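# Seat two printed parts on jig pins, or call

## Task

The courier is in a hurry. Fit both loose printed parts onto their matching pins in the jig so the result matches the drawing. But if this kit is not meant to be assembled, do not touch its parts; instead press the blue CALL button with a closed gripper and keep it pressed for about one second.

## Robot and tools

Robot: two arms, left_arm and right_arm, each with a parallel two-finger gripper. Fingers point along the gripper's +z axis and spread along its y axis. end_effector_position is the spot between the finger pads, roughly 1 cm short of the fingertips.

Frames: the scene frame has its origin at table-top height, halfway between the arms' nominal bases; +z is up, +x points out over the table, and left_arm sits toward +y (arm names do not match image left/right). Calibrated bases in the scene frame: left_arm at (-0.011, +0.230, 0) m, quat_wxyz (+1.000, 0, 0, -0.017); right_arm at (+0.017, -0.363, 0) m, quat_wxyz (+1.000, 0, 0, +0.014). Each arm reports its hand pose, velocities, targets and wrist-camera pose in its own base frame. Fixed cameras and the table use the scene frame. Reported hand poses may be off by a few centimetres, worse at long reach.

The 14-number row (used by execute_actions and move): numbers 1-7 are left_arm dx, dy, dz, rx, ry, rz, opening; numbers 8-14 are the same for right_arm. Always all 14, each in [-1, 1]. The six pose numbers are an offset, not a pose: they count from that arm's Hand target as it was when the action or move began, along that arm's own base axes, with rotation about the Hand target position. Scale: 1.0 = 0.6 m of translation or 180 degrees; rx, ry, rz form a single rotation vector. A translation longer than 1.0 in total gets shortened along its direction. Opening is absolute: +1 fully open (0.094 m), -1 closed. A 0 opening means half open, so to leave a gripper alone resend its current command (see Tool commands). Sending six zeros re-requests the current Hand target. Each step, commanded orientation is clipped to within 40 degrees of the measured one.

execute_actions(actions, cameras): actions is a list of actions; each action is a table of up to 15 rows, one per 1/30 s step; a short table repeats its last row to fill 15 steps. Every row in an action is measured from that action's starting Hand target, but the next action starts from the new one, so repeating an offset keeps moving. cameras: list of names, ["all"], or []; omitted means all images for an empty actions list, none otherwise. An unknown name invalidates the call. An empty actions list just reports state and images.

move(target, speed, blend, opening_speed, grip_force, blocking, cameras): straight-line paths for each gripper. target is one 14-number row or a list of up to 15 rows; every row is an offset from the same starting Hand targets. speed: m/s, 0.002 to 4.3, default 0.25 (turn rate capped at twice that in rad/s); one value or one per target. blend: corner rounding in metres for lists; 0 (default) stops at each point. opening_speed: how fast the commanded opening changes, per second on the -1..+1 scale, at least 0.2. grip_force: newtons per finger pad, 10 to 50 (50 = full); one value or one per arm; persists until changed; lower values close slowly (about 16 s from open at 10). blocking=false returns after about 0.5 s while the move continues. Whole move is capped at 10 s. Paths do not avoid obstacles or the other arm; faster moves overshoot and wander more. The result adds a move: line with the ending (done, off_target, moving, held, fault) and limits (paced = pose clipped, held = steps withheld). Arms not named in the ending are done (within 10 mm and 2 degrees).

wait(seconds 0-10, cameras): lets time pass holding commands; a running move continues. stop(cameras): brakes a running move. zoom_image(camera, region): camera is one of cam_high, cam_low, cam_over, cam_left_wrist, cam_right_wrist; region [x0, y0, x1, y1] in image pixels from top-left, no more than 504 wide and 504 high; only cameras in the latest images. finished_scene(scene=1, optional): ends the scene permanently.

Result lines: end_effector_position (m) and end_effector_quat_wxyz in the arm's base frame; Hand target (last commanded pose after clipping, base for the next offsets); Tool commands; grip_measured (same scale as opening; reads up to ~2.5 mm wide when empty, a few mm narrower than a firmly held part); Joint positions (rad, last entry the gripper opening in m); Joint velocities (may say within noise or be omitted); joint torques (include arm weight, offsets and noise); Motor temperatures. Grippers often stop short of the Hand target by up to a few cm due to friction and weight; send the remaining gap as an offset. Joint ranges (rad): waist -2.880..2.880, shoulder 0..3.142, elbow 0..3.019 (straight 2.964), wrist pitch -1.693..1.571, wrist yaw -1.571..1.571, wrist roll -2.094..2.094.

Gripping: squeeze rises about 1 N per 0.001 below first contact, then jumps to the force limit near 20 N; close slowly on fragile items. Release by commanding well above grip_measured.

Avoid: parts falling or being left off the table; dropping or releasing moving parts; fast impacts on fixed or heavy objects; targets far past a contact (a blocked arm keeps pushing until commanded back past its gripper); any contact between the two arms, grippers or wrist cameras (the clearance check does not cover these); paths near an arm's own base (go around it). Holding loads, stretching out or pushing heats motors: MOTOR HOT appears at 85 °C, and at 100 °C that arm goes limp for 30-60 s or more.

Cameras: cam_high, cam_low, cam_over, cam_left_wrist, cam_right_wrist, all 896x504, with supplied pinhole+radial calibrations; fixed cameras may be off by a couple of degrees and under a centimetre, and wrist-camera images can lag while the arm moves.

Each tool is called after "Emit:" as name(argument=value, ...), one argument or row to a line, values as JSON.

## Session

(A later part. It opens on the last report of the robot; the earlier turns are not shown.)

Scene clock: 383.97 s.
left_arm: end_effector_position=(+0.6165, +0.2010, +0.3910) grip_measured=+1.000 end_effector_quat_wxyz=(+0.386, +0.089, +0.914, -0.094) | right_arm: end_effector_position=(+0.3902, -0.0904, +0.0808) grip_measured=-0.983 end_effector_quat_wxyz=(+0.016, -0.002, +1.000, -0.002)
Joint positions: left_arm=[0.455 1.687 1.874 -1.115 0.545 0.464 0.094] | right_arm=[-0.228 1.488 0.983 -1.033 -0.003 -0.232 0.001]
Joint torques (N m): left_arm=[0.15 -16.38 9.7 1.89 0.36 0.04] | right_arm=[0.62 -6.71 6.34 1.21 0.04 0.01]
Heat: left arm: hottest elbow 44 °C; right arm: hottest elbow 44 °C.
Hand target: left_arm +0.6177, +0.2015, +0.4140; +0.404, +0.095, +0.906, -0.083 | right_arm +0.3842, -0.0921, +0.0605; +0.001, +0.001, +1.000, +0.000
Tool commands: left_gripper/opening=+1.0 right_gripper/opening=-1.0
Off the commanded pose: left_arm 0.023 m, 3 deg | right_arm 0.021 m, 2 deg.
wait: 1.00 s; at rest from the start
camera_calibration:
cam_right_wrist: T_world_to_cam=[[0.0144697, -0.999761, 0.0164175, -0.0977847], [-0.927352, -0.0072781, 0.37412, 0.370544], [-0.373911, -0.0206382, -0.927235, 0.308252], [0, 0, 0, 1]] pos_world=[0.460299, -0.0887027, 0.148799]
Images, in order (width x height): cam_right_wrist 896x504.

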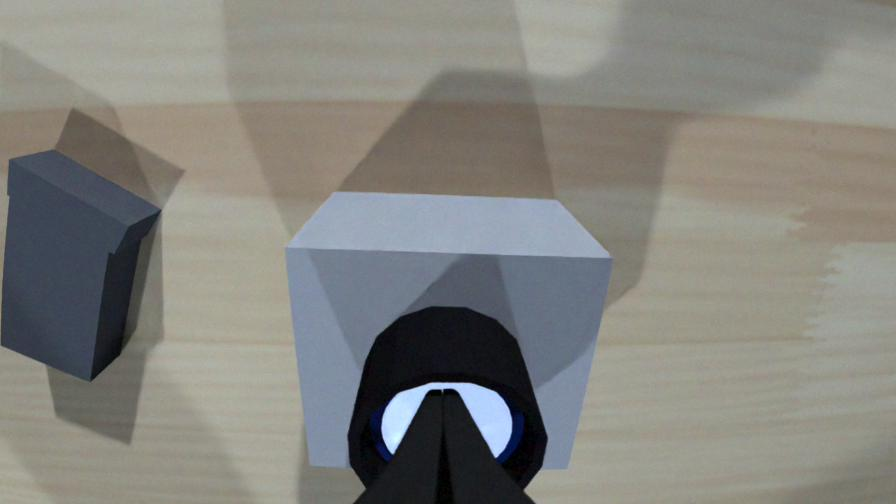

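Emit:
move(
  target=[
    [0, 0, 0, 0, 0, 0, 1, 0.006, 0, 0.18, 0, 0, 0, -1],
  ],
  speed=0.1,
  cameras=["cam_right_wrist", "cam_low", "cam_over"],
)

Scene clock: 391.30 s.
left_arm: end_effector_position=(+0.6165, +0.2010, +0.3910) grip_measured=+1.000 end_effector_quat_wxyz=(+0.386, +0.089, +0.914, -0.094) | right_arm: end_effector_position=(+0.3716, -0.0862, +0.1477) grip_measured=-0.983 end_effector_quat_wxyz=(-0.020, -0.002, +1.000, +0.006)
Joint positions: left_arm=[0.455 1.687 1.874 -1.115 0.545 0.464 0.094] | right_arm=[-0.228 1.412 1.094 -1.294 -0.002 -0.232 0.001]
Joint torques (N m): left_arm=[0.15 -16.44 9.72 1.92 0.39 0.04] | right_arm=[0.85 -9 12.57 -0.1 0.03 0.03]
Heat: left arm: hottest elbow 44 °C; right arm: hottest elbow 44 °C.
Hand target: left_arm +0.6177, +0.2015, +0.4140; +0.404, +0.095, +0.906, -0.083 | right_arm +0.3877, -0.0921, +0.1684; +0.001, +0.001, +1.000, +0.000
Off the commanded pose: left_arm 0.023 m, 3 deg | right_arm 0.027 m, 3 deg.
move: off_target (left_arm, right_arm)
camera_calibration:
cam_right_wrist: T_world_to_cam=[[0.0150621, -0.999886, -0.000686274, -0.0921653], [-0.897761, -0.0138259, 0.440265, 0.306826], [-0.440225, -0.0060152, -0.897867, 0.385088], [0, 0, 0, 1]] pos_world=[0.44637, -0.0855964, 0.21061]
Images, in order (width x height): cam_low 896x504, cam_over 896x504, cam_right_wrist 896x504.

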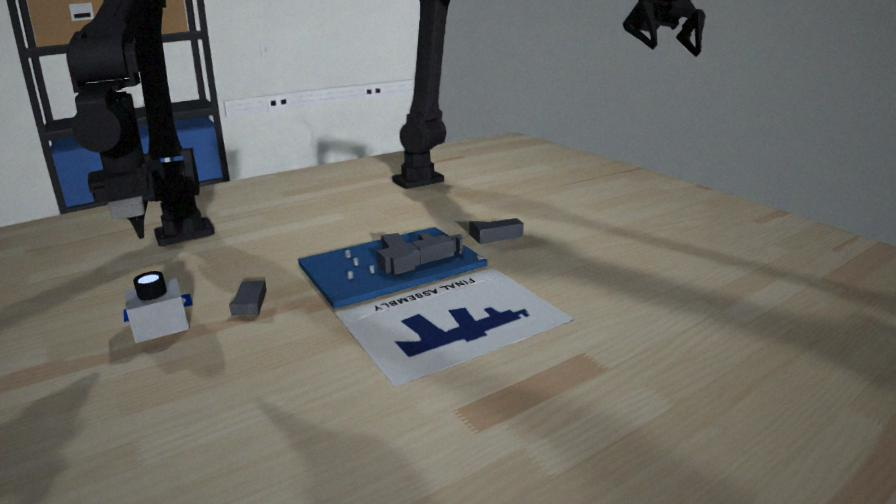

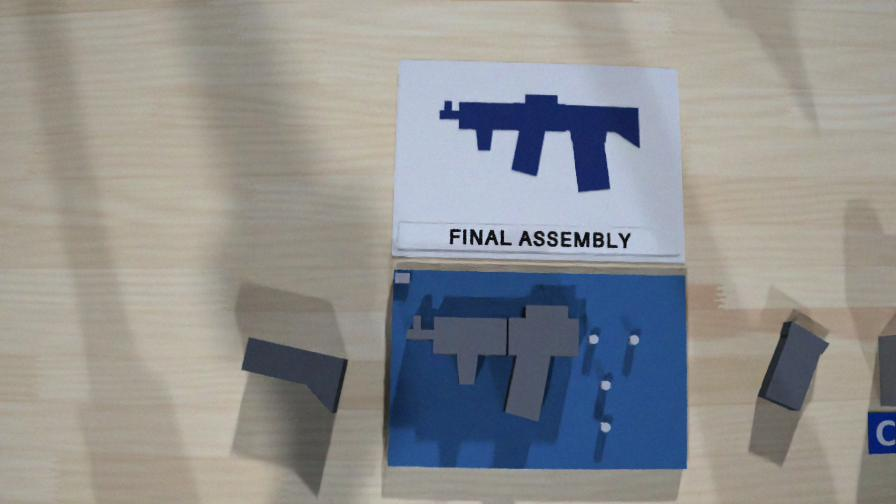

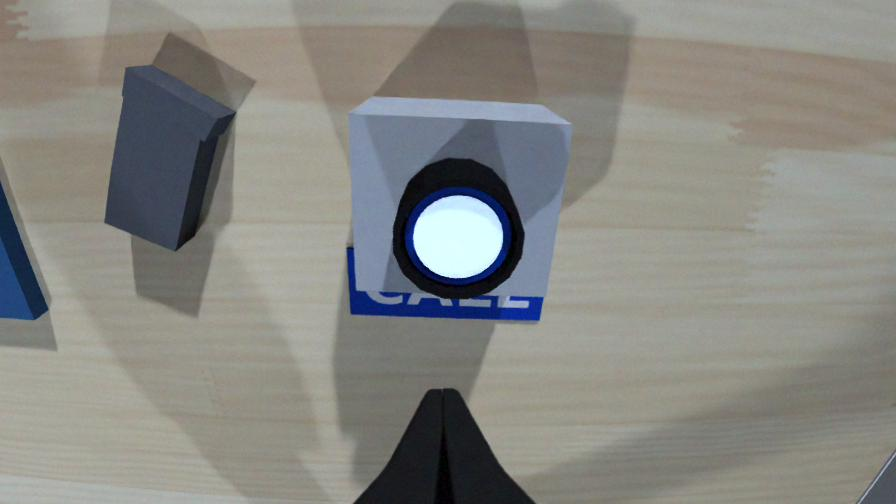

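Emit:
finished_scene(
  scene=1,
)

The scene is finished: the task was done.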